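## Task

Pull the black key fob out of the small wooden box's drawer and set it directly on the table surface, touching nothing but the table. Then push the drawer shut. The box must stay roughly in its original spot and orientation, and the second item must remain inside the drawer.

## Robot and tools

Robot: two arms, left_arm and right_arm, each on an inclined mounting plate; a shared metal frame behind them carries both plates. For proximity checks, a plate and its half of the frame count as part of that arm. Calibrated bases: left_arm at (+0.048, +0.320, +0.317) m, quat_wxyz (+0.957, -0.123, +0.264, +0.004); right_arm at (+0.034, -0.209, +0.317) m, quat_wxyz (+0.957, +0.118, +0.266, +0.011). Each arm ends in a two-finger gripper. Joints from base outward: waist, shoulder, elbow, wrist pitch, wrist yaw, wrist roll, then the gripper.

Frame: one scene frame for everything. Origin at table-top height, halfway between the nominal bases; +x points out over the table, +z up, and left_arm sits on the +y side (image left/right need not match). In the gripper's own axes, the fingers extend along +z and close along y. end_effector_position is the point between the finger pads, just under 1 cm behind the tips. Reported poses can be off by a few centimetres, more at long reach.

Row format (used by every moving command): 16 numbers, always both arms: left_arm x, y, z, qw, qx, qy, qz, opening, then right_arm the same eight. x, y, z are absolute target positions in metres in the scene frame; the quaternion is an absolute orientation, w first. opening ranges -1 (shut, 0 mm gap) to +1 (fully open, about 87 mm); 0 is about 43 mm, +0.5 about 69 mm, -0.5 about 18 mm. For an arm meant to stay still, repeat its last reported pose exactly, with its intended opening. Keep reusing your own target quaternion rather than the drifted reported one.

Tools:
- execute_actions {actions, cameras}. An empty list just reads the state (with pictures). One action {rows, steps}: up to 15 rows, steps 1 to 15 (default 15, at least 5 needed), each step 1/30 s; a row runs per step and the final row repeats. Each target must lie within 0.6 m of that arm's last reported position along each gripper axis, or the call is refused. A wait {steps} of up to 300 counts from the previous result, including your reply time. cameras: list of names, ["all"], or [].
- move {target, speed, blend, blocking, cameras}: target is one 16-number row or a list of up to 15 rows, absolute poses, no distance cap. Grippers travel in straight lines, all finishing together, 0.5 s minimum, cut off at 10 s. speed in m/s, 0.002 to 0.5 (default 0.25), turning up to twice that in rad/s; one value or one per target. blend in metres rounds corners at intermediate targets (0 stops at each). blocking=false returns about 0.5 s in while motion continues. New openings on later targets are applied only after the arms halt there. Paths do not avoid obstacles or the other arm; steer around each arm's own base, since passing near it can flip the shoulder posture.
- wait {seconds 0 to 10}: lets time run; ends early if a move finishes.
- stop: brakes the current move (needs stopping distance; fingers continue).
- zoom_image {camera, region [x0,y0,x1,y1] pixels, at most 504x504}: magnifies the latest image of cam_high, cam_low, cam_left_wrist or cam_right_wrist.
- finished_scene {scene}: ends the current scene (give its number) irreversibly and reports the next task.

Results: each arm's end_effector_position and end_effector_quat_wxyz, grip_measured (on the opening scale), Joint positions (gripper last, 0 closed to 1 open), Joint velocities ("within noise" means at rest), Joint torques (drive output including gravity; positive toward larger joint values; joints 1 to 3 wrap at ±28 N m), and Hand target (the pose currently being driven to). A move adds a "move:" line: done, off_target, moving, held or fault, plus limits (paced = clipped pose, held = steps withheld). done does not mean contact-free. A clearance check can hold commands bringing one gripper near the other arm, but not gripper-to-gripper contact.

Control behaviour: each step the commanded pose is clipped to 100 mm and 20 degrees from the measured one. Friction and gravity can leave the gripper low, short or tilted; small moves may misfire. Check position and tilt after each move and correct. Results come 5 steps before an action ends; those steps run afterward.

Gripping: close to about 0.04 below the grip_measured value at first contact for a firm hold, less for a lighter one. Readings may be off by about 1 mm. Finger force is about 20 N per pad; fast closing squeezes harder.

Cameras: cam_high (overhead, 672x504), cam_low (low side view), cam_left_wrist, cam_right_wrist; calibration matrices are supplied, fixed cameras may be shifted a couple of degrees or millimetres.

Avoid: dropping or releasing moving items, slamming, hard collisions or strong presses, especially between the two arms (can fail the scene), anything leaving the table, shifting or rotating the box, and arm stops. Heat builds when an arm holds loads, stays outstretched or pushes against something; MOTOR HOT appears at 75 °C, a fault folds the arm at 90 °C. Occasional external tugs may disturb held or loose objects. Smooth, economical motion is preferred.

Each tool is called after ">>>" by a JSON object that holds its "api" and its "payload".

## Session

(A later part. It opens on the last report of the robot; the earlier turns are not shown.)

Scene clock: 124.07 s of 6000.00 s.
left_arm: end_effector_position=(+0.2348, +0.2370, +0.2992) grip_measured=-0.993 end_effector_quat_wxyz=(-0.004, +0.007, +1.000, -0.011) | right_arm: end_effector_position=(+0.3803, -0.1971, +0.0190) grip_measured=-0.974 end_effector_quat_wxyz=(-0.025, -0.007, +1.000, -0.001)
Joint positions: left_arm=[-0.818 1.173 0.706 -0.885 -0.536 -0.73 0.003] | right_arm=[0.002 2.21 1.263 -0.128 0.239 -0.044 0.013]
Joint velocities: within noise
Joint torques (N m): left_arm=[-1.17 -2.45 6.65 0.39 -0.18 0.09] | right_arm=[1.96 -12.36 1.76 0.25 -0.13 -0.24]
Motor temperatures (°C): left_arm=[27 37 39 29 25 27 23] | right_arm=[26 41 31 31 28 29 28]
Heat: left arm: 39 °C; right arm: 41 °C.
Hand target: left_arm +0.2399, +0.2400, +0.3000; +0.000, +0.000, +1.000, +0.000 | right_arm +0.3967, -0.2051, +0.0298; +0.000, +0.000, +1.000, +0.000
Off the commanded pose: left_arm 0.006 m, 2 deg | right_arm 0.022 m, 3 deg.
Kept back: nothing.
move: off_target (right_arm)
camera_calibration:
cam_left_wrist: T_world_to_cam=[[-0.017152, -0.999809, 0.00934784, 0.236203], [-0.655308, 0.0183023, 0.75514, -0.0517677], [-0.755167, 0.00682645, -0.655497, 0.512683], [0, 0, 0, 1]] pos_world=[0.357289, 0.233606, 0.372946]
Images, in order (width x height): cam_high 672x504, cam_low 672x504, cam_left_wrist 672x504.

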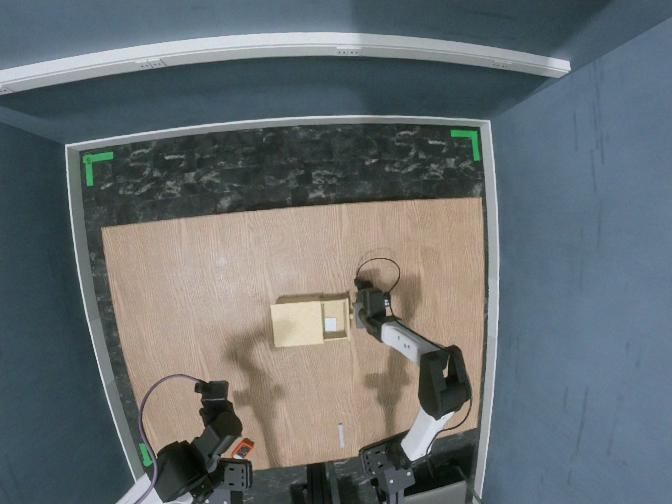

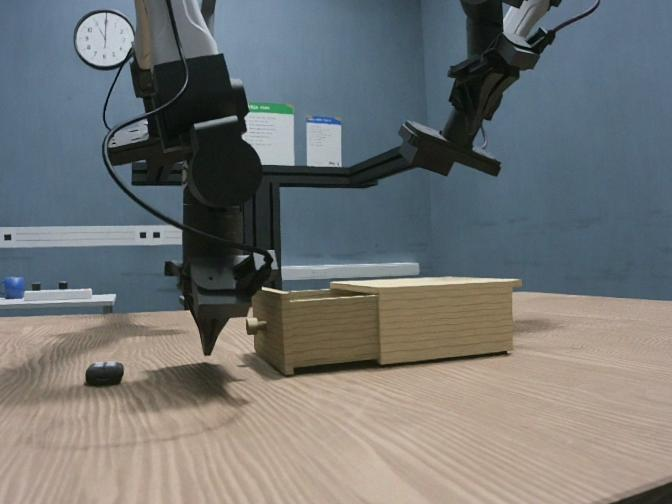

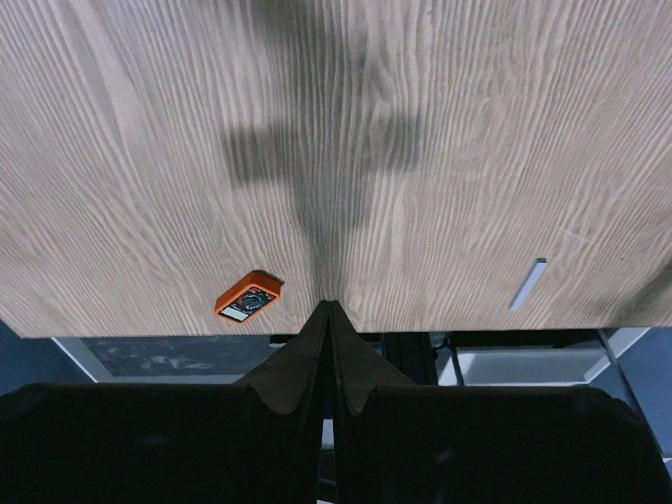

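>>> {"api": "move", "payload": {"target": [[0.394,0.24,0.20,0,0,0.9763,-0.2164,-1,0.397,-0.21,0.04,0,0,1,0,-1],[0.394,0.20,0.034,0,0,0.9763,-0.2164,-1,0.397,-0.21,0.03,0,0,1,0,-1]], "speed": [0.12,0.08], "cameras": ["cam_left_wrist","cam_low","cam_high"]}}

>>> {"api": "zoom_image", "payload": {"camera": "cam_high", "region": [200, 280, 380, 415]}}

Scene clock: 130.00 s of 6000.00 s.
left_arm: end_effector_position=(+0.3901, +0.1991, +0.0392) grip_measured=-0.993 end_effector_quat_wxyz=(-0.006, +0.001, +0.977, -0.211) | right_arm: end_effector_position=(+0.3839, -0.2040, +0.0272) grip_measured=-0.974 end_effector_quat_wxyz=(-0.018, -0.006, +1.000, -0.001)
Joint positions: left_arm=[-0.121 2.218 1.212 -0.043 0.129 -0.031 0.003] | right_arm=[-0.01 2.173 1.243 -0.128 0.233 -0.055 0.013]
Joint velocities: within noise
Joint torques (N m): left_arm=[-2.58 -8.58 3.43 0.72 0.4 0.27] | right_arm=[1.65 -9.95 3.71 0.25 -0.11 -0.25]
Motor temperatures (°C): left_arm=[27 38 39 29 25 27 23] | right_arm=[26 42 31 30 28 29 28]
Heat: left arm: 39 °C; right arm: 42 °C.
Hand target: left_arm +0.3939, +0.2001, +0.0342; +0.000, +0.000, +0.976, -0.216 | right_arm +0.3968, -0.2101, +0.0302; +0.000, +0.000, +1.000, +0.000
Off the commanded pose: left_arm 0.007 m, 1 deg | right_arm 0.015 m, 2 deg.
Kept back: nothing.
move: off_target (right_arm)
camera_calibration:
cam_left_wrist: T_world_to_cam=[[-0.00308097, -0.91596, 0.401258, 0.165907], [-0.652029, 0.306072, 0.69367, 0.190862], [-0.758188, -0.259495, -0.598175, 0.51177], [0, 0, 0, 1]] pos_world=[0.512976, 0.226348, 0.107162]
Images, in order (width x height): cam_high 672x504, cam_low 672x504, cam_left_wrist 672x504.

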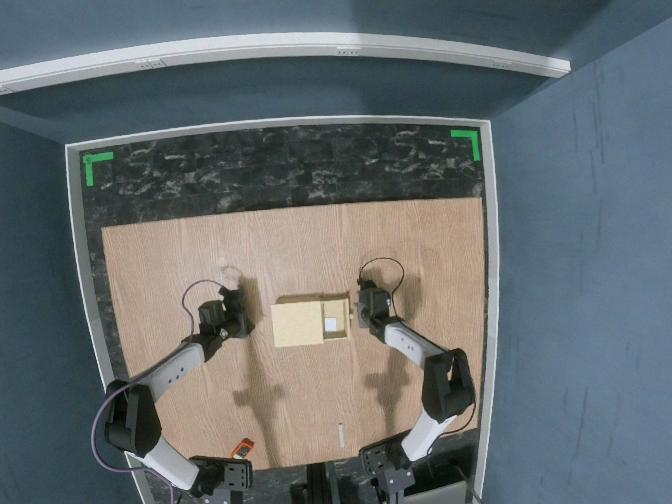

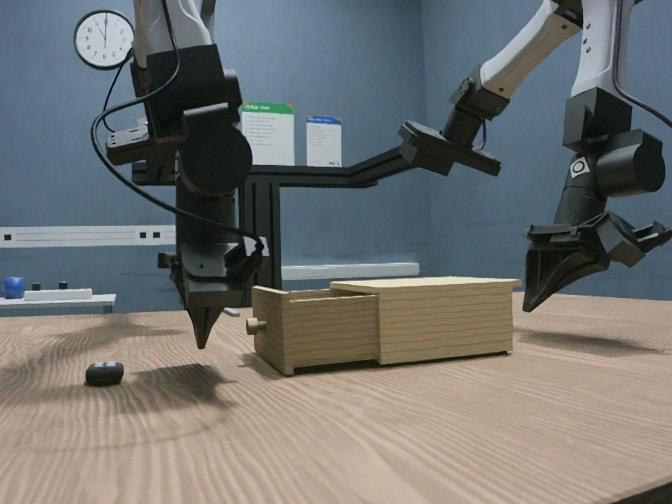

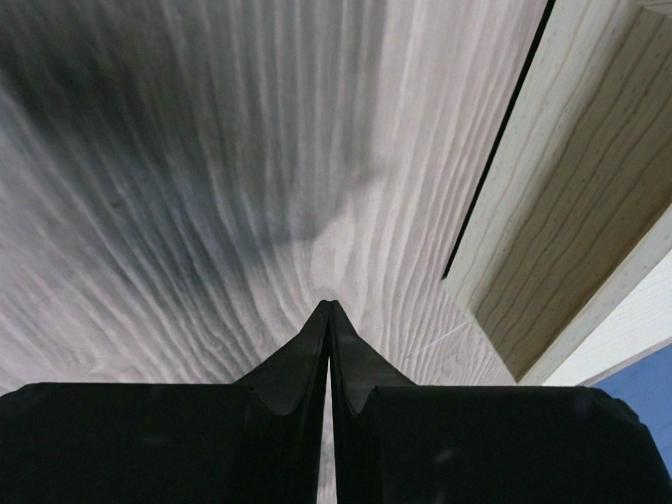

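Scaled by 2.800 from the camera's 672x504 image, which has a finer 960x720 frame.

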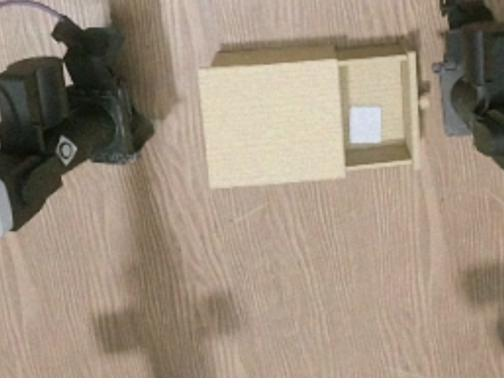

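>>> {"api": "move", "payload": {"target": [0.411,0.092,0.034,0,0,0.9763,-0.2164,-1,0.397,-0.21,0.03,0,0,1,0,-1], "speed": 0.05, "cameras": ["cam_left_wrist","cam_low","cam_high"]}}

>>> {"api": "zoom_image", "payload": {"camera": "cam_high", "region": [200, 280, 380, 415]}}

Scene clock: 133.20 s of 6000.00 s.
left_arm: end_effector_position=(+0.4171, +0.1048, +0.0353) grip_measured=-0.993 end_effector_quat_wxyz=(+0.009, +0.000, +0.979, -0.206) | right_arm: end_effector_position=(+0.3839, -0.2040, +0.0272) grip_measured=-0.974 end_effector_quat_wxyz=(-0.018, -0.006, +1.000, -0.001)
Joint positions: left_arm=[-0.326 2.378 1.443 -0.076 0.009 -0.205 0.003] | right_arm=[-0.01 2.173 1.243 -0.128 0.233 -0.055 0.013]
Joint velocities: within noise
Joint torques (N m): left_arm=[-6.87 -8.84 4.18 0.76 0.37 0.01] | right_arm=[1.81 -9.99 3.69 0.24 -0.11 -0.24]
Motor temperatures (°C): left_arm=[27 39 39 29 25 27 23] | right_arm=[26 42 30 30 28 29 28]
Heat: left arm: 39 °C; right arm: 42 °C.
Hand target: left_arm +0.4108, +0.0923, +0.0343; +0.000, +0.000, +0.976, -0.216 | right_arm +0.3968, -0.2102, +0.0302; +0.000, +0.000, +1.000, +0.000
Off the commanded pose: left_arm 0.014 m, 2 deg | right_arm 0.015 m, 2 deg.
Kept back: nothing.
move: off_target (left_arm, right_arm)
camera_calibration:
cam_left_wrist: T_world_to_cam=[[-0.00697568, -0.920403, 0.390909, 0.0836318], [-0.673031, 0.293444, 0.678911, 0.250663], [-0.739582, -0.258358, -0.621506, 0.49843], [0, 0, 0, 1]] pos_world=[0.537917, 0.132192, 0.106907]
Images, in order (width x height): cam_high 672x504, cam_low 672x504, cam_left_wrist 672x504.

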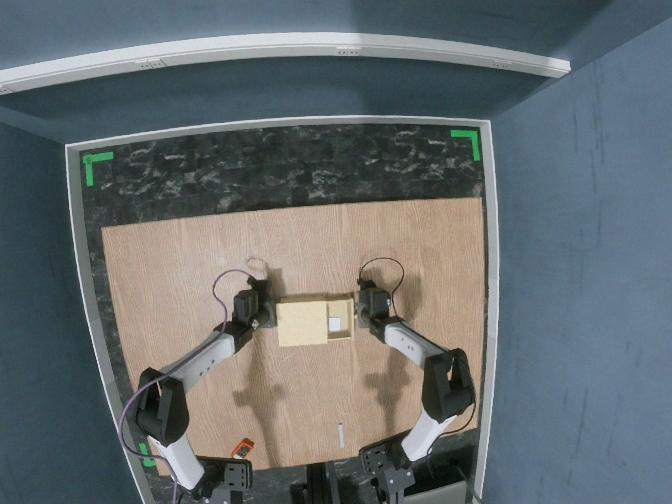

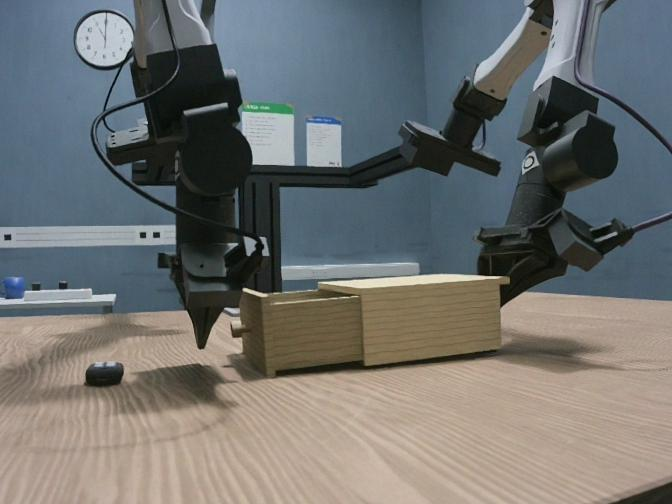

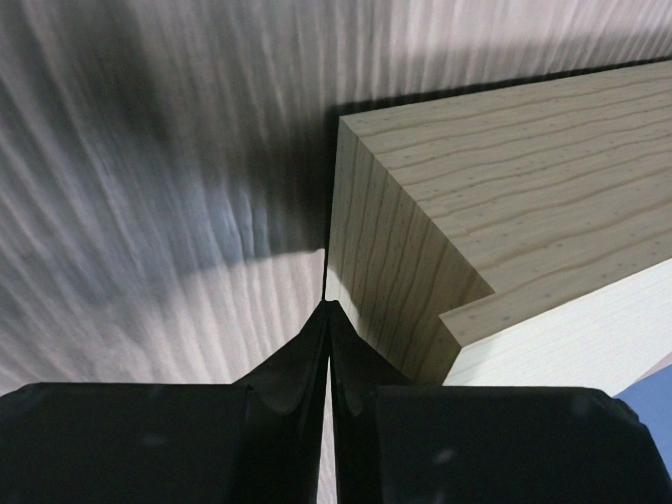

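Scaled by 2.800 from the camera's 672x504 image, which has a finer 960x720 frame.

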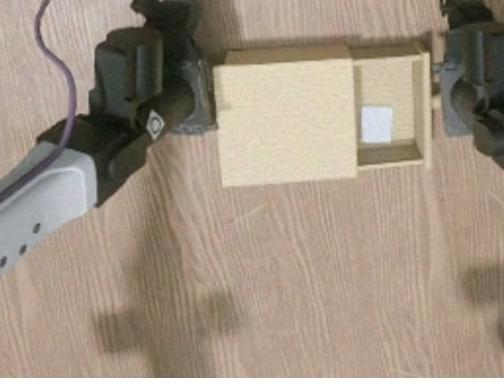

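>>> {"api": "move", "payload": {"target": [0.411,0.086,0.034,0,0,0.9763,-0.2164,-1,0.403,-0.14,0.032,0,0,1,0,-1], "speed": 0.04, "cameras": ["cam_left_wrist","cam_right_wrist","cam_low","cam_high"]}}

>>> {"api": "zoom_image", "payload": {"camera": "cam_high", "region": [200, 280, 380, 415]}}

Scene clock: 135.57 s of 6000.00 s.
left_arm: end_effector_position=(+0.4169, +0.1056, +0.0345) grip_measured=-0.993 end_effector_quat_wxyz=(+0.006, -0.001, +0.980, -0.199) | right_arm: end_effector_position=(+0.4023, -0.1669, +0.0363) grip_measured=-0.974 end_effector_quat_wxyz=(-0.002, +0.000, +0.999, -0.034)
Joint positions: left_arm=[-0.329 2.381 1.451 -0.088 -0.005 -0.211 0.003] | right_arm=[0.11 2.199 1.312 -0.169 0.358 0.058 0.013]
Joint velocities: within noise
Joint torques (N m): left_arm=[-7.69 -8.46 4.46 0.86 0.44 -0.08] | right_arm=[7.13 -7.01 4.74 0.25 -0.53 0.17]
Motor temperatures (°C): left_arm=[27 40 39 29 25 27 23] | right_arm=[26 42 30 30 28 29 28]
Heat: left arm: 40 °C; right arm: 42 °C.
Hand target: left_arm +0.4104, +0.0866, +0.0346; +0.000, +0.000, +0.976, -0.216 | right_arm +0.4022, -0.1407, +0.0332; -0.001, +0.000, +1.000, +0.000
Off the commanded pose: left_arm 0.020 m, 2 deg | right_arm 0.027 m, 4 deg.
Kept back: nothing.
move: off_target (left_arm, right_arm)
camera_calibration:
cam_left_wrist: T_world_to_cam=[[-0.00297544, -0.925891, 0.377779, 0.0840252], [-0.669771, 0.282372, 0.686785, 0.250355], [-0.742562, -0.250982, -0.620975, 0.498375], [0, 0, 0, 1]] pos_world=[0.538005, 0.132188, 0.105796]
cam_right_wrist: T_world_to_cam=[[0.0202288, -0.99766, 0.065305, -0.178794], [-0.635753, 0.0375761, 0.770978, 0.253716], [-0.771628, -0.0571137, -0.633505, 0.460359], [0, 0, 0, 1]] pos_world=[0.520143, -0.161616, 0.107706]

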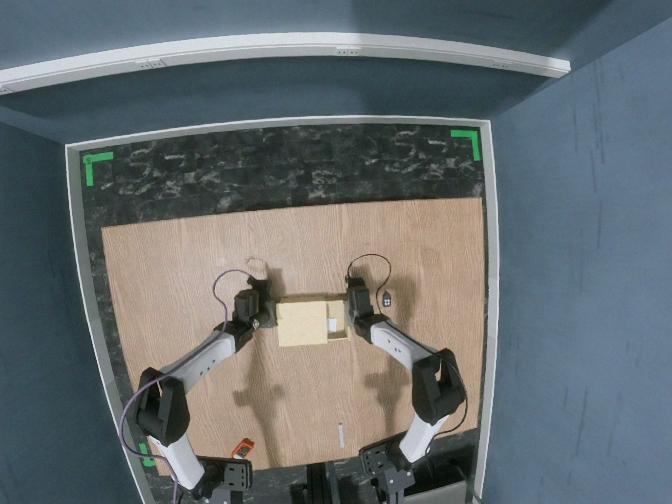

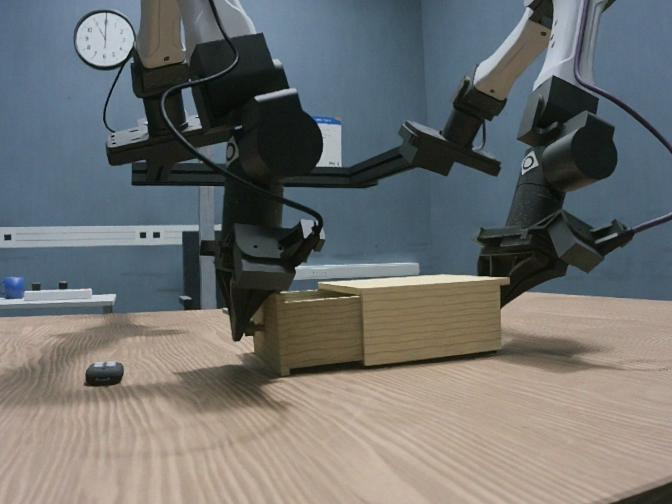

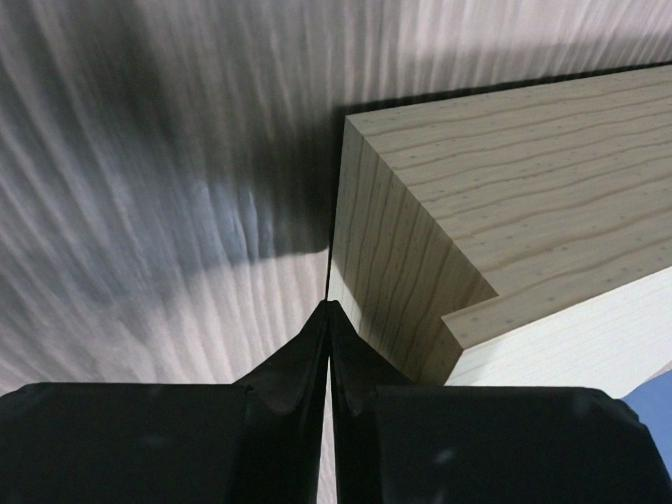

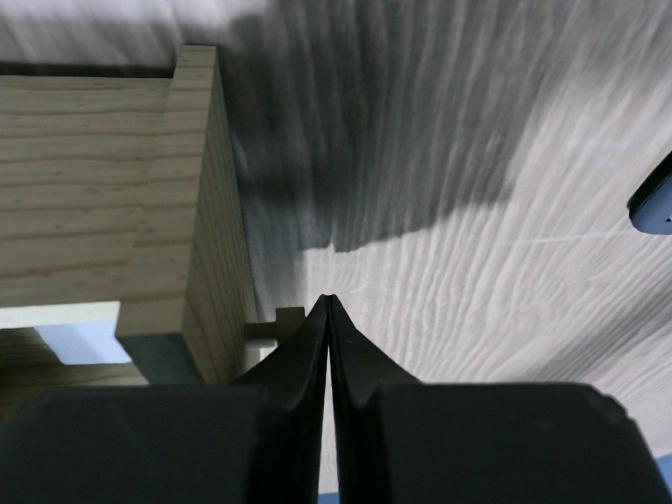

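Scaled by 2.800 from the camera's 672x504 image, which has a finer 960x720 frame.

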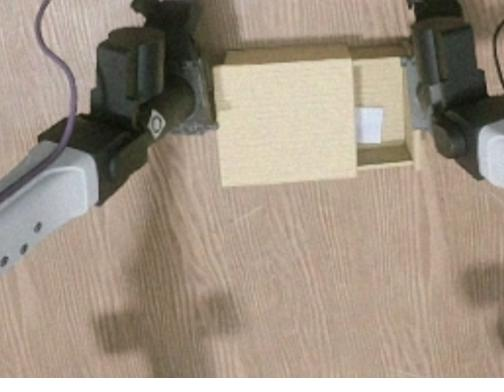

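>>> {"api": "move", "payload": {"target": [0.408,0.082,0.036,0,0,0.9763,-0.2164,-1,0.396,-0.11,0.030,0,0,1,0,-1], "speed": 0.03, "cameras": ["cam_right_wrist","cam_low","cam_high"]}}

>>> {"api": "zoom_image", "payload": {"camera": "cam_high", "region": [200, 280, 380, 415]}}

Scene clock: 137.13 s of 6000.00 s.
left_arm: end_effector_position=(+0.4168, +0.1062, +0.0342) grip_measured=-0.993 end_effector_quat_wxyz=(+0.007, -0.001, +0.982, -0.191) | right_arm: end_effector_position=(+0.4025, -0.1460, +0.0372) grip_measured=-0.974 end_effector_quat_wxyz=(+0.006, +0.005, +0.999, -0.048)
Joint positions: left_arm=[-0.333 2.381 1.451 -0.088 -0.023 -0.215 0.003] | right_arm=[0.17 2.223 1.327 -0.169 0.416 0.12 0.013]
Joint velocities: within noise
Joint torques (N m): left_arm=[-8.31 -8.73 3.6 0.94 0.53 -0.12] | right_arm=[8.34 -6.27 4.21 0.27 -0.76 0.17]
Motor temperatures (°C): left_arm=[27 41 39 29 25 27 23] | right_arm=[26 42 30 30 28 29 28]
Heat: left arm: 41 °C; right arm: 42 °C.
Hand target: left_arm +0.4074, +0.0830, +0.0367; -0.001, +0.000, +0.976, -0.216 | right_arm +0.3947, -0.1114, +0.0322; -0.001, +0.000, +1.000, -0.001
Off the commanded pose: left_arm 0.026 m, 3 deg | right_arm 0.037 m, 6 deg.
Kept back: nothing.
move: off_target (left_arm, right_arm)
camera_calibration:
cam_right_wrist: T_world_to_cam=[[0.0101431, -0.995554, 0.0936417, -0.154732], [-0.646502, 0.0649124, 0.760146, 0.261142], [-0.762845, -0.0682497, -0.642969, 0.45745], [0, 0, 0, 1]] pos_world=[0.519362, -0.139775, 0.110109]
Images, in order (width x height): cam_high 672x504, cam_low 672x504, cam_right_wrist 672x504.

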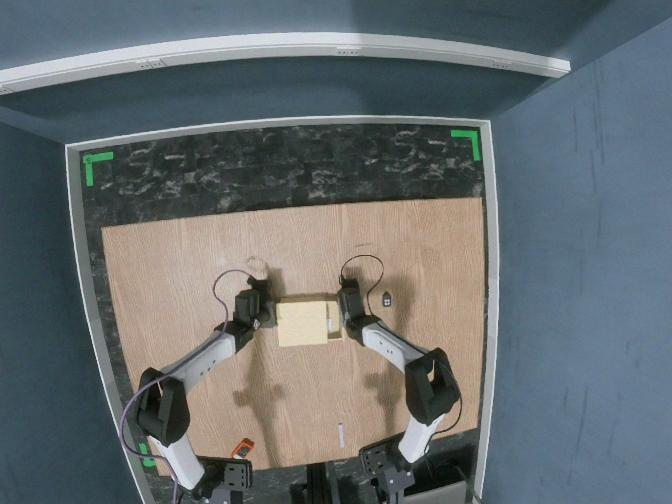

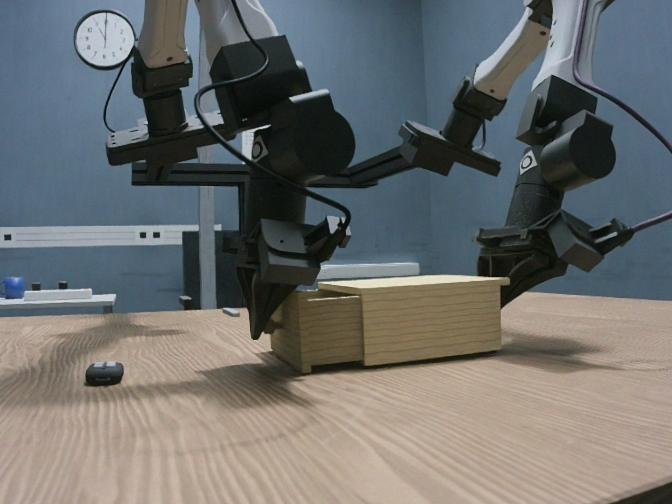

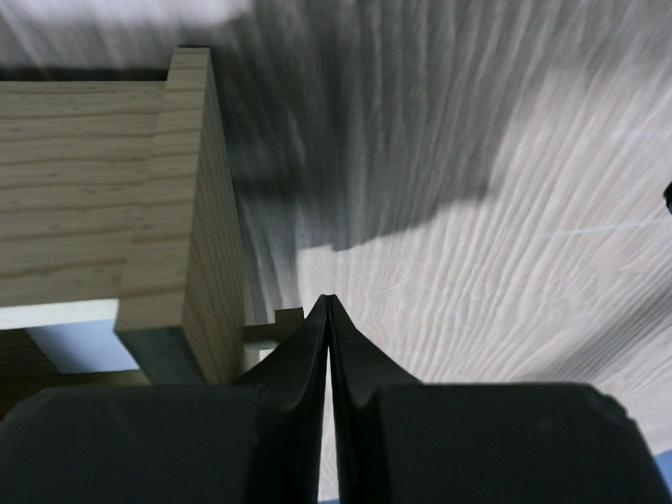

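Scaled by 2.800 from the camera's 672x504 image, which has a finer 960x720 frame.

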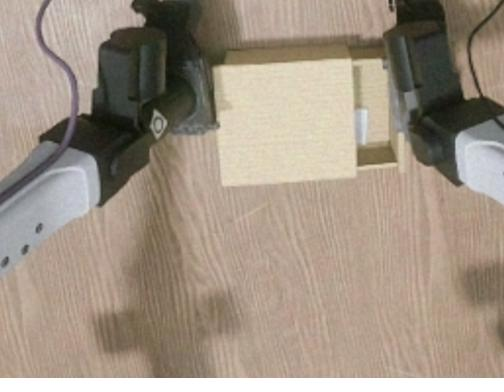

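>>> {"api": "move", "payload": {"target": [0.406,0.080,0.036,0,0,0.9763,-0.2164,-1,0.393,-0.085,0.028,0,0,1,0,-1], "speed": 0.03, "cameras": ["cam_right_wrist","cam_low","cam_high"]}}

>>> {"api": "zoom_image", "payload": {"camera": "cam_high", "region": [200, 280, 380, 415]}}

Scene clock: 138.57 s of 6000.00 s.
left_arm: end_effector_position=(+0.4170, +0.1068, +0.0339) grip_measured=-0.993 end_effector_quat_wxyz=(+0.008, -0.002, +0.982, -0.187) | right_arm: end_effector_position=(+0.4026, -0.1212, +0.0356) grip_measured=-0.974 end_effector_quat_wxyz=(+0.010, +0.012, +0.999, -0.047)
Joint positions: left_arm=[-0.336 2.381 1.451 -0.088 -0.034 -0.217 0.003] | right_arm=[0.223 2.259 1.359 -0.178 0.441 0.181 0.013]
Joint velocities: within noise
Joint torques (N m): left_arm=[-8.55 -8.69 3.1 1 0.62 -0.16] | right_arm=[8.88 -5.98 4.3 0.27 -0.65 0.03]
Motor temperatures (°C): left_arm=[28 41 39 29 25 27 23] | right_arm=[26 42 30 30 28 29 28]
Heat: left arm: 41 °C; right arm: 42 °C.
Hand target: left_arm +0.4053, +0.0813, +0.0368; -0.001, +0.000, +0.976, -0.216 | right_arm +0.3917, -0.0867, +0.0303; -0.001, +0.000, +1.000, -0.001
Off the commanded pose: left_arm 0.029 m, 4 deg | right_arm 0.038 m, 6 deg.
Kept back: nothing.
move: off_target (left_arm, right_arm)
camera_calibration:
cam_right_wrist: T_world_to_cam=[[-0.00336685, -0.995716, 0.0923989, -0.124394], [-0.652608, 0.0721982, 0.754248, 0.264334], [-0.757688, -0.0577608, -0.650055, 0.457693], [0, 0, 0, 1]] pos_world=[0.518876, -0.116509, 0.109646]
Images, in order (width x height): cam_high 672x504, cam_low 672x504, cam_right_wrist 672x504.

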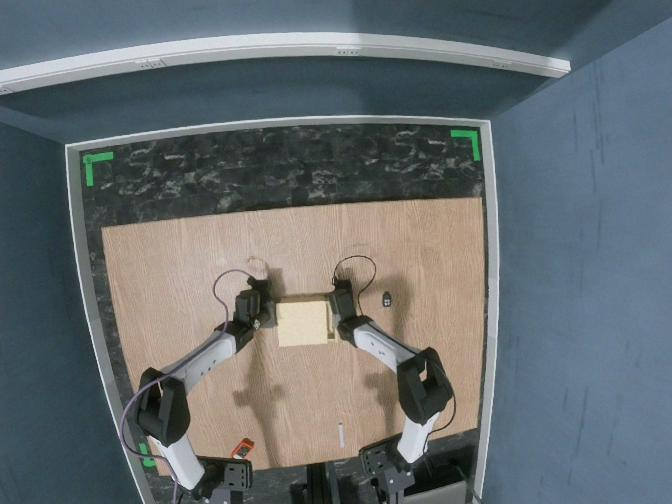

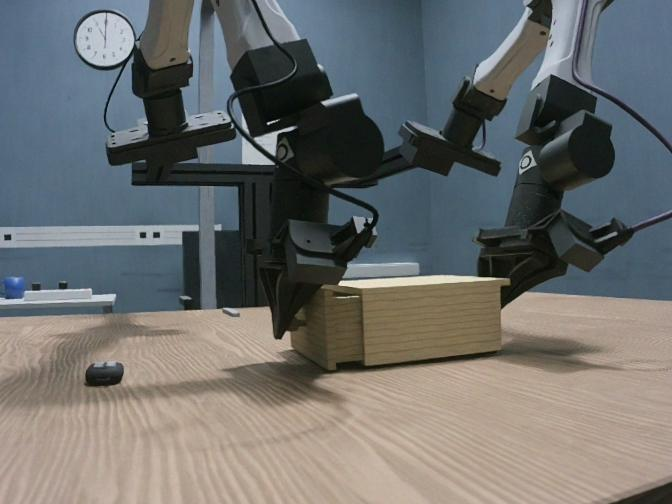

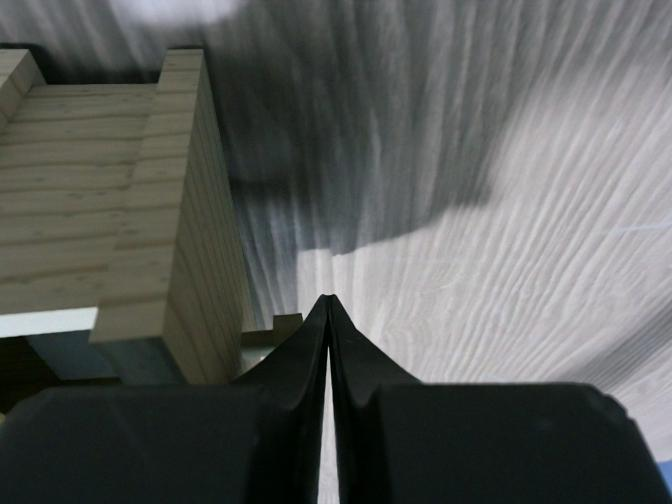

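Scaled by 2.800 from the camera's 672x504 image, which has a finer 960x720 frame.

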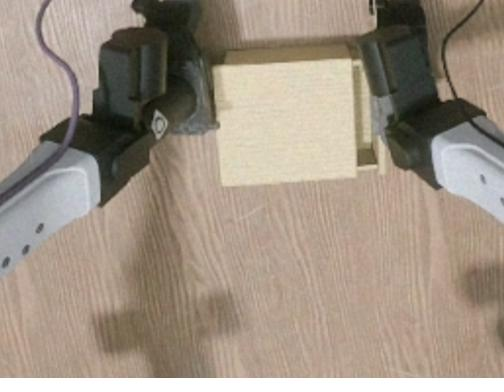

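>>> {"api": "move", "payload": {"target": [0.404,0.078,0.036,0,0,0.9763,-0.2164,-1,0.390,-0.066,0.028,0,0,1,0,-1], "speed": 0.03, "cameras": ["cam_right_wrist","cam_low","cam_high"]}}

>>> {"api": "zoom_image", "payload": {"camera": "cam_high", "region": [200, 280, 380, 415]}}

>>> {"api": "zoom_image", "payload": {"camera": "cam_low", "region": [230, 250, 430, 400]}}

Scene clock: 139.73 s of 6000.00 s.
left_arm: end_effector_position=(+0.4171, +0.1072, +0.0337) grip_measured=-0.993 end_effector_quat_wxyz=(+0.009, -0.002, +0.983, -0.182) | right_arm: end_effector_position=(+0.4030, -0.1056, +0.0356) grip_measured=-0.974 end_effector_quat_wxyz=(+0.014, +0.014, +0.998, -0.051)
Joint positions: left_arm=[-0.338 2.381 1.451 -0.088 -0.044 -0.219 0.003] | right_arm=[0.261 2.283 1.385 -0.189 0.469 0.219 0.013]
Joint velocities: within noise
Joint torques (N m): left_arm=[-8.83 -8.7 2.65 1.07 0.7 -0.18] | right_arm=[9.57 -5.86 4.29 0.28 -0.77 0.04]
Motor temperatures (°C): left_arm=[28 42 38 29 25 27 23] | right_arm=[26 41 30 30 28 29 28]
Heat: left arm: 42 °C; right arm: 41 °C.
Hand target: left_arm +0.4033, +0.0795, +0.0370; -0.001, +0.000, +0.976, -0.216 | right_arm +0.3887, -0.0680, +0.0307; -0.001, +0.000, +1.000, -0.001
Off the commanded pose: left_arm 0.032 m, 4 deg | right_arm 0.042 m, 6 deg.
Kept back: nothing.
move: off_target (left_arm, right_arm)
camera_calibration:
cam_right_wrist: T_world_to_cam=[[-0.00822964, -0.994857, 0.100956, -0.107121], [-0.658318, 0.0813844, 0.748327, 0.266961], [-0.752695, -0.0603027, -0.655602, 0.456788], [0, 0, 0, 1]] pos_world=[0.518686, -0.100751, 0.110512]
Images, in order (width x height): cam_high 672x504, cam_low 672x504, cam_right_wrist 672x504.

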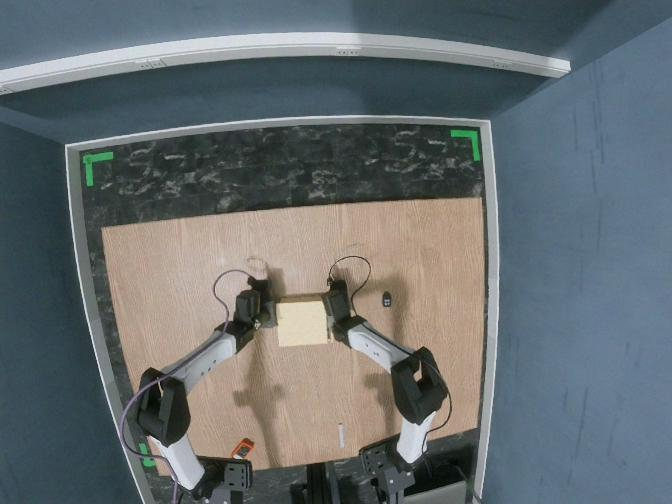

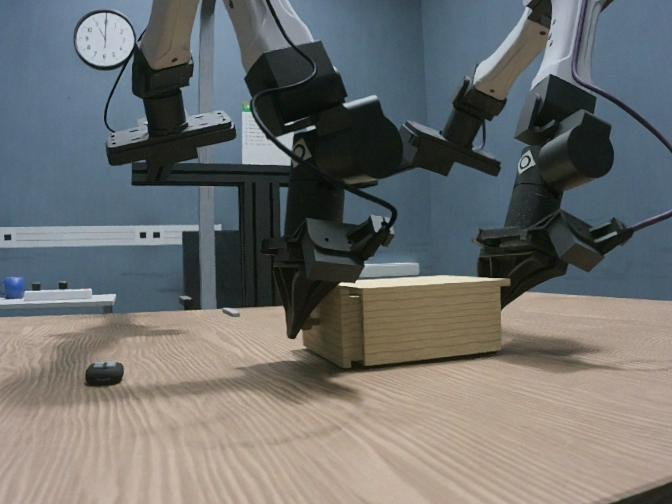

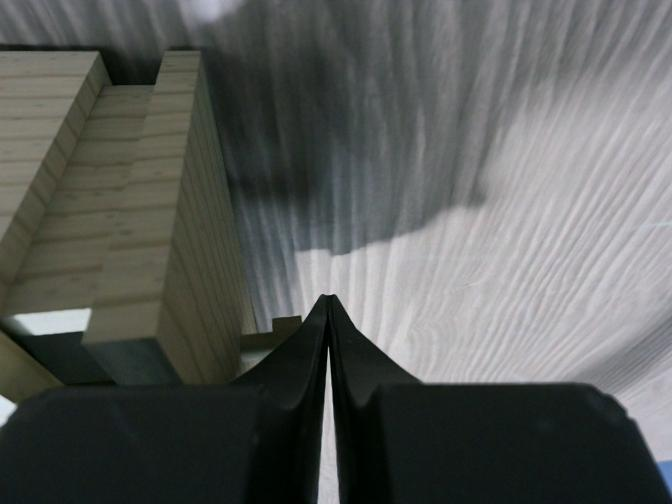

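Scaled by 2.800 from the camera's 672x504 image, which has a finer 960x720 frame.

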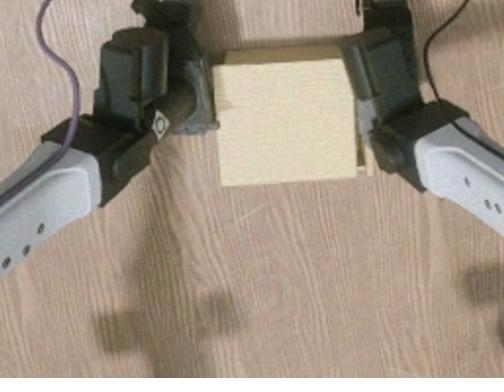

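Scaled by 2.520 from the camera's 672x504 image, which has a finer 960x720 frame.

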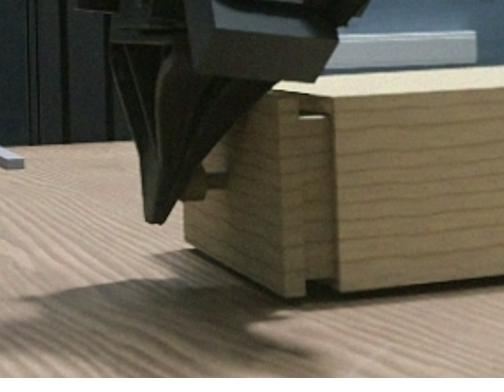

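>>> {"api": "move", "payload": {"target": [0.402,0.077,0.036,0,0,0.9763,-0.2164,-1,0.388,-0.053,0.028,0,0,0.99939,0.0349,-1], "speed": 0.03, "cameras": ["cam_right_wrist","cam_low","cam_high"]}}

>>> {"api": "zoom_image", "payload": {"camera": "cam_high", "region": [200, 280, 380, 415]}}

>>> {"api": "zoom_image", "payload": {"camera": "cam_low", "region": [230, 250, 430, 400]}}

Scene clock: 141.83 s of 6000.00 s.
left_arm: end_effector_position=(+0.4169, +0.1079, +0.0327) grip_measured=-0.993 end_effector_quat_wxyz=(+0.011, -0.004, +0.984, -0.180) | right_arm: end_effector_position=(+0.4023, -0.0998, +0.0351) grip_measured=-0.974 end_effector_quat_wxyz=(+0.011, +0.015, +0.999, -0.035)
Joint positions: left_arm=[-0.338 2.381 1.445 -0.079 -0.05 -0.222 0.003] | right_arm=[0.261 2.284 1.385 -0.187 0.437 0.221 0.013]
Joint velocities: within noise
Joint torques (N m): left_arm=[-9.05 -8.72 2.36 1.05 0.71 -0.17] | right_arm=[9.77 -6.39 2.88 0.48 -1.12 0.05]
Motor temperatures (°C): left_arm=[28 43 38 29 25 27 23] | right_arm=[27 41 30 30 28 29 28]
Heat: left arm: 43 °C; right arm: 41 °C.
Hand target: left_arm +0.4012, +0.0788, +0.0370; -0.001, +0.000, +0.977, -0.215 | right_arm +0.3863, -0.0558, +0.0317; -0.002, +0.000, +0.999, +0.032
Off the commanded pose: left_arm 0.034 m, 4 deg | right_arm 0.049 m, 8 deg.
Kept back: nothing.
move: off_target (left_arm, right_arm)
camera_calibration:
cam_right_wrist: T_world_to_cam=[[-0.00982184, -0.997575, 0.0689026, -0.0997679], [-0.654951, 0.0584862, 0.753404, 0.262603], [-0.755607, -0.0377281, -0.653938, 0.459669], [0, 0, 0, 1]] pos_world=[0.518341, -0.0975422, 0.109623]
Images, in order (width x height): cam_high 672x504, cam_low 672x504, cam_right_wrist 672x504.

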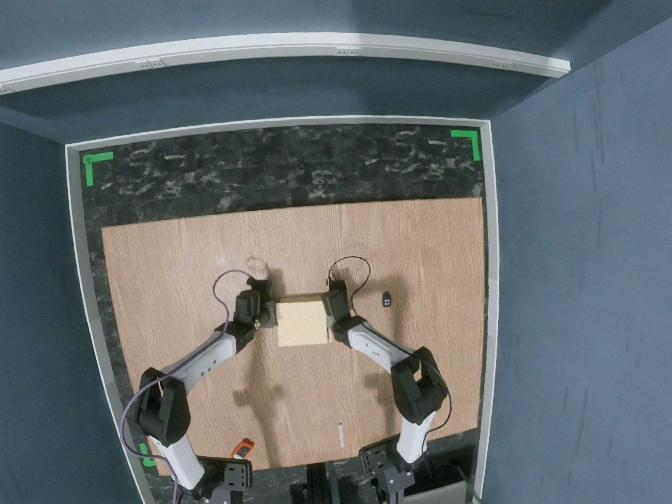

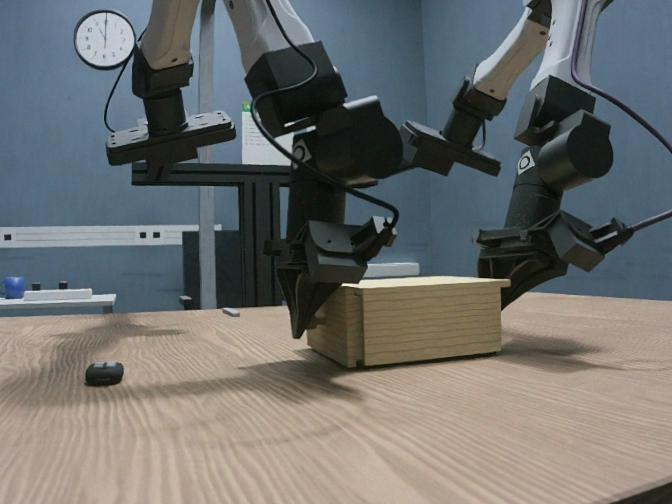

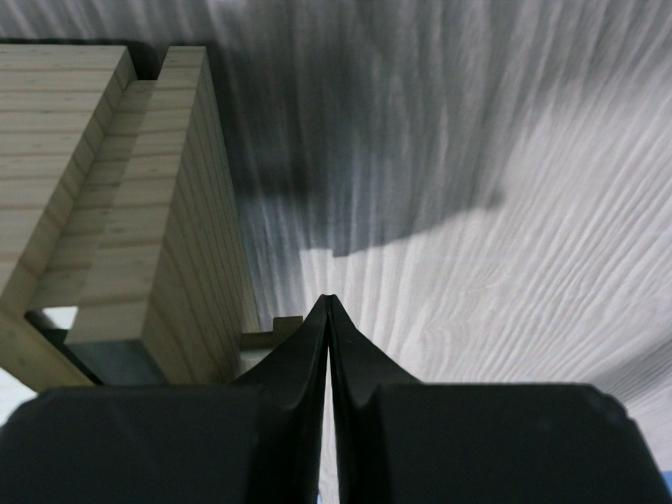

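Scaled by 2.800 from the camera's 672x504 image, which has a finer 960x720 frame.

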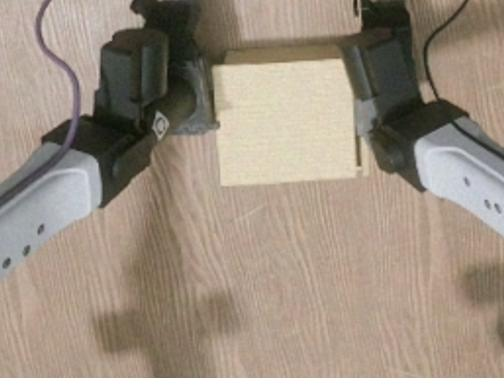

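Scaled by 2.520 from the camera's 672x504 image, which has a finer 960x720 frame.

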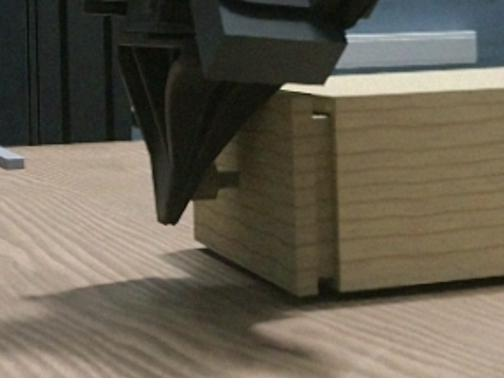

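>>> {"api": "move", "payload": {"target": [0.400,0.075,0.036,0,0,0.9763,-0.2164,-1,0.386,-0.040,0.028,0,0,0.99939,0.0349,-1], "speed": 0.02, "cameras": ["cam_right_wrist","cam_low","cam_high"]}}

>>> {"api": "zoom_image", "payload": {"camera": "cam_high", "region": [200, 280, 380, 415]}}

>>> {"api": "zoom_image", "payload": {"camera": "cam_low", "region": [230, 250, 430, 400]}}

Scene clock: 143.20 s of 6000.00 s.
left_arm: end_effector_position=(+0.4170, +0.1088, +0.0317) grip_measured=-0.993 end_effector_quat_wxyz=(+0.014, -0.005, +0.984, -0.175) | right_arm: end_effector_position=(+0.3963, -0.0900, +0.0338) grip_measured=-0.974 end_effector_quat_wxyz=(+0.010, +0.009, +0.999, -0.037)
Joint positions: left_arm=[-0.34 2.381 1.44 -0.07 -0.063 -0.224 0.003] | right_arm=[0.285 2.3 1.385 -0.186 0.45 0.235 0.013]
Joint velocities: within noise
Joint torques (N m): left_arm=[-9.35 -8.64 2.35 1.01 0.79 -0.2] | right_arm=[10.4 -6.05 4.48 0.38 -1.13 0.18]
Motor temperatures (°C): left_arm=[29 43 38 29 25 27 23] | right_arm=[27 41 30 30 28 29 28]
Heat: left arm: 43 °C; right arm: 41 °C.
Hand target: left_arm +0.3992, +0.0770, +0.0372; -0.002, +0.001, +0.977, -0.215 | right_arm +0.3841, -0.0428, +0.0321; -0.002, -0.001, +0.999, +0.033
Off the commanded pose: left_arm 0.038 m, 5 deg | right_arm 0.051 m, 8 deg.
Kept back: nothing.
move: off_target (left_arm, right_arm)
camera_calibration:
cam_right_wrist: T_world_to_cam=[[0.00178999, -0.997377, 0.0723617, -0.094659], [-0.652536, 0.0536677, 0.755855, 0.257547], [-0.757755, -0.0485716, -0.650729, 0.454342], [0, 0, 0, 1]] pos_world=[0.512509, -0.0861645, 0.107835]
Images, in order (width x height): cam_high 672x504, cam_low 672x504, cam_right_wrist 672x504.

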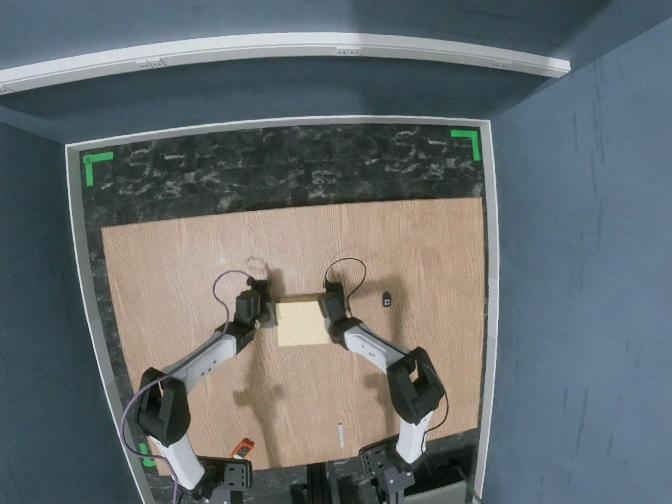

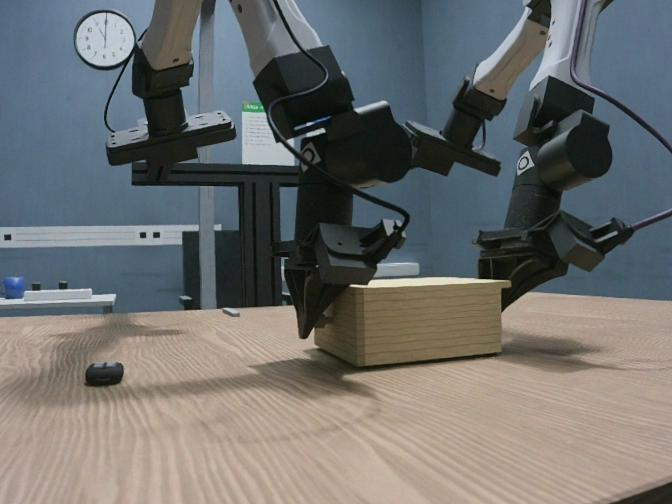

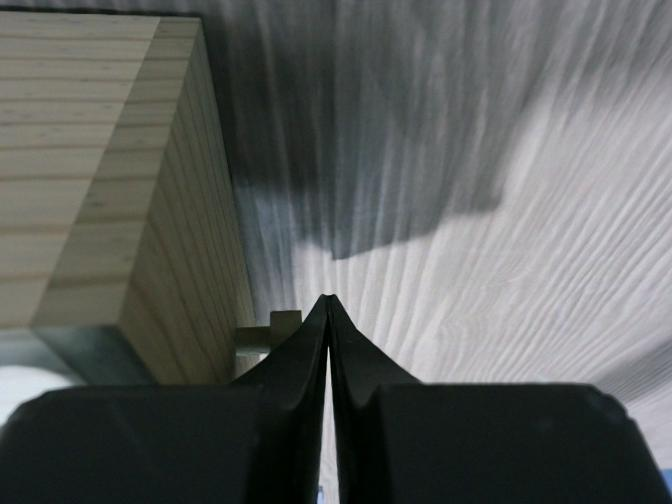

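Scaled by 2.800 from the camera's 672x504 image, which has a finer 960x720 frame.

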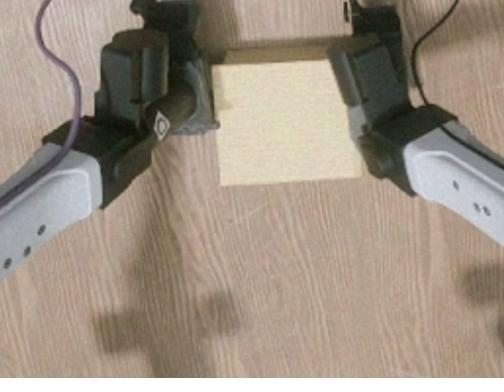

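Scaled by 2.520 from the camera's 672x504 image, which has a finer 960x720 frame.

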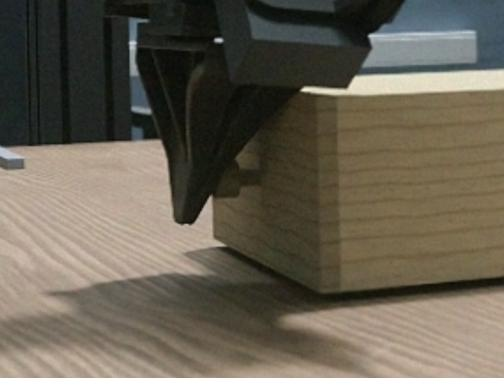

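>>> {"api": "zoom_image", "payload": {"camera": "cam_right_wrist", "region": [0, 0, 270, 390]}}

Scaled by 1.292 from the camera's 672x504 image, which has a finer 960x720 frame.

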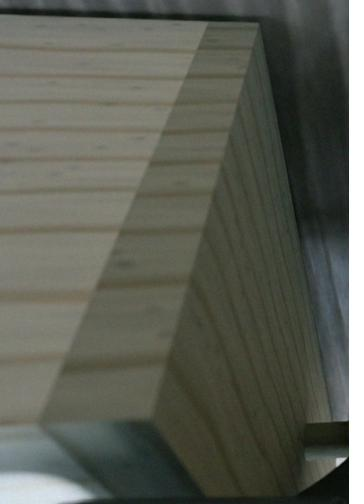

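>>> {"api": "move", "payload": {"target": [0.400,0.073,0.036,0,0,0.9763,-0.2164,-1,0.386,-0.030,0.028,0,0,0.99939,0.0349,-1], "speed": 0.02, "cameras": ["cam_high"]}}

>>> {"api": "zoom_image", "payload": {"camera": "cam_high", "region": [200, 280, 380, 415]}}

Scene clock: 144.50 s of 6000.00 s.
left_arm: end_effector_position=(+0.4168, +0.1089, +0.0316) grip_measured=-0.993 end_effector_quat_wxyz=(+0.015, -0.005, +0.985, -0.173) | right_arm: end_effector_position=(+0.3960, -0.0898, +0.0339) grip_measured=-0.974 end_effector_quat_wxyz=(+0.008, +0.017, +0.999, -0.047)
Joint positions: left_arm=[-0.341 2.381 1.439 -0.069 -0.067 -0.225 0.003] | right_arm=[0.291 2.308 1.4 -0.205 0.471 0.261 0.013]
Joint velocities: within noise
Joint torques (N m): left_arm=[-9.59 -8.46 2.73 0.99 0.79 -0.22] | right_arm=[11.82 -5.68 4.7 0.44 -1.23 0.03]
Motor temperatures (°C): left_arm=[29 44 38 29 25 27 23] | right_arm=[27 41 30 30 28 29 28]
Heat: left arm: 44 °C; right arm: 41 °C.
Hand target: left_arm +0.3990, +0.0752, +0.0374; -0.002, +0.001, +0.977, -0.215 | right_arm +0.3832, -0.0339, +0.0333; -0.002, -0.001, +0.999, +0.032
Off the commanded pose: left_arm 0.040 m, 5 deg | right_arm 0.061 m, 10 deg.
Kept back: nothing.
move: off_target (left_arm, right_arm)
Images, in order (width x height): cam_high 672x504.

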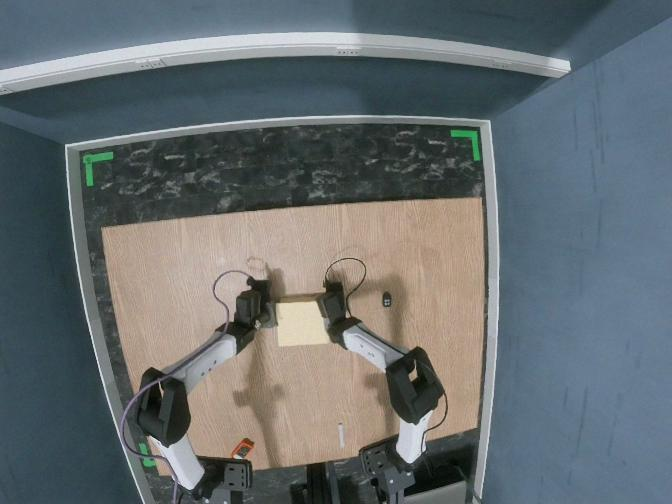

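Scaled by 2.800 from the camera's 672x504 image, which has a finer 960x720 frame.

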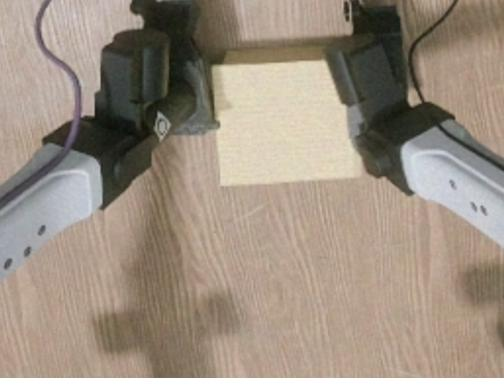

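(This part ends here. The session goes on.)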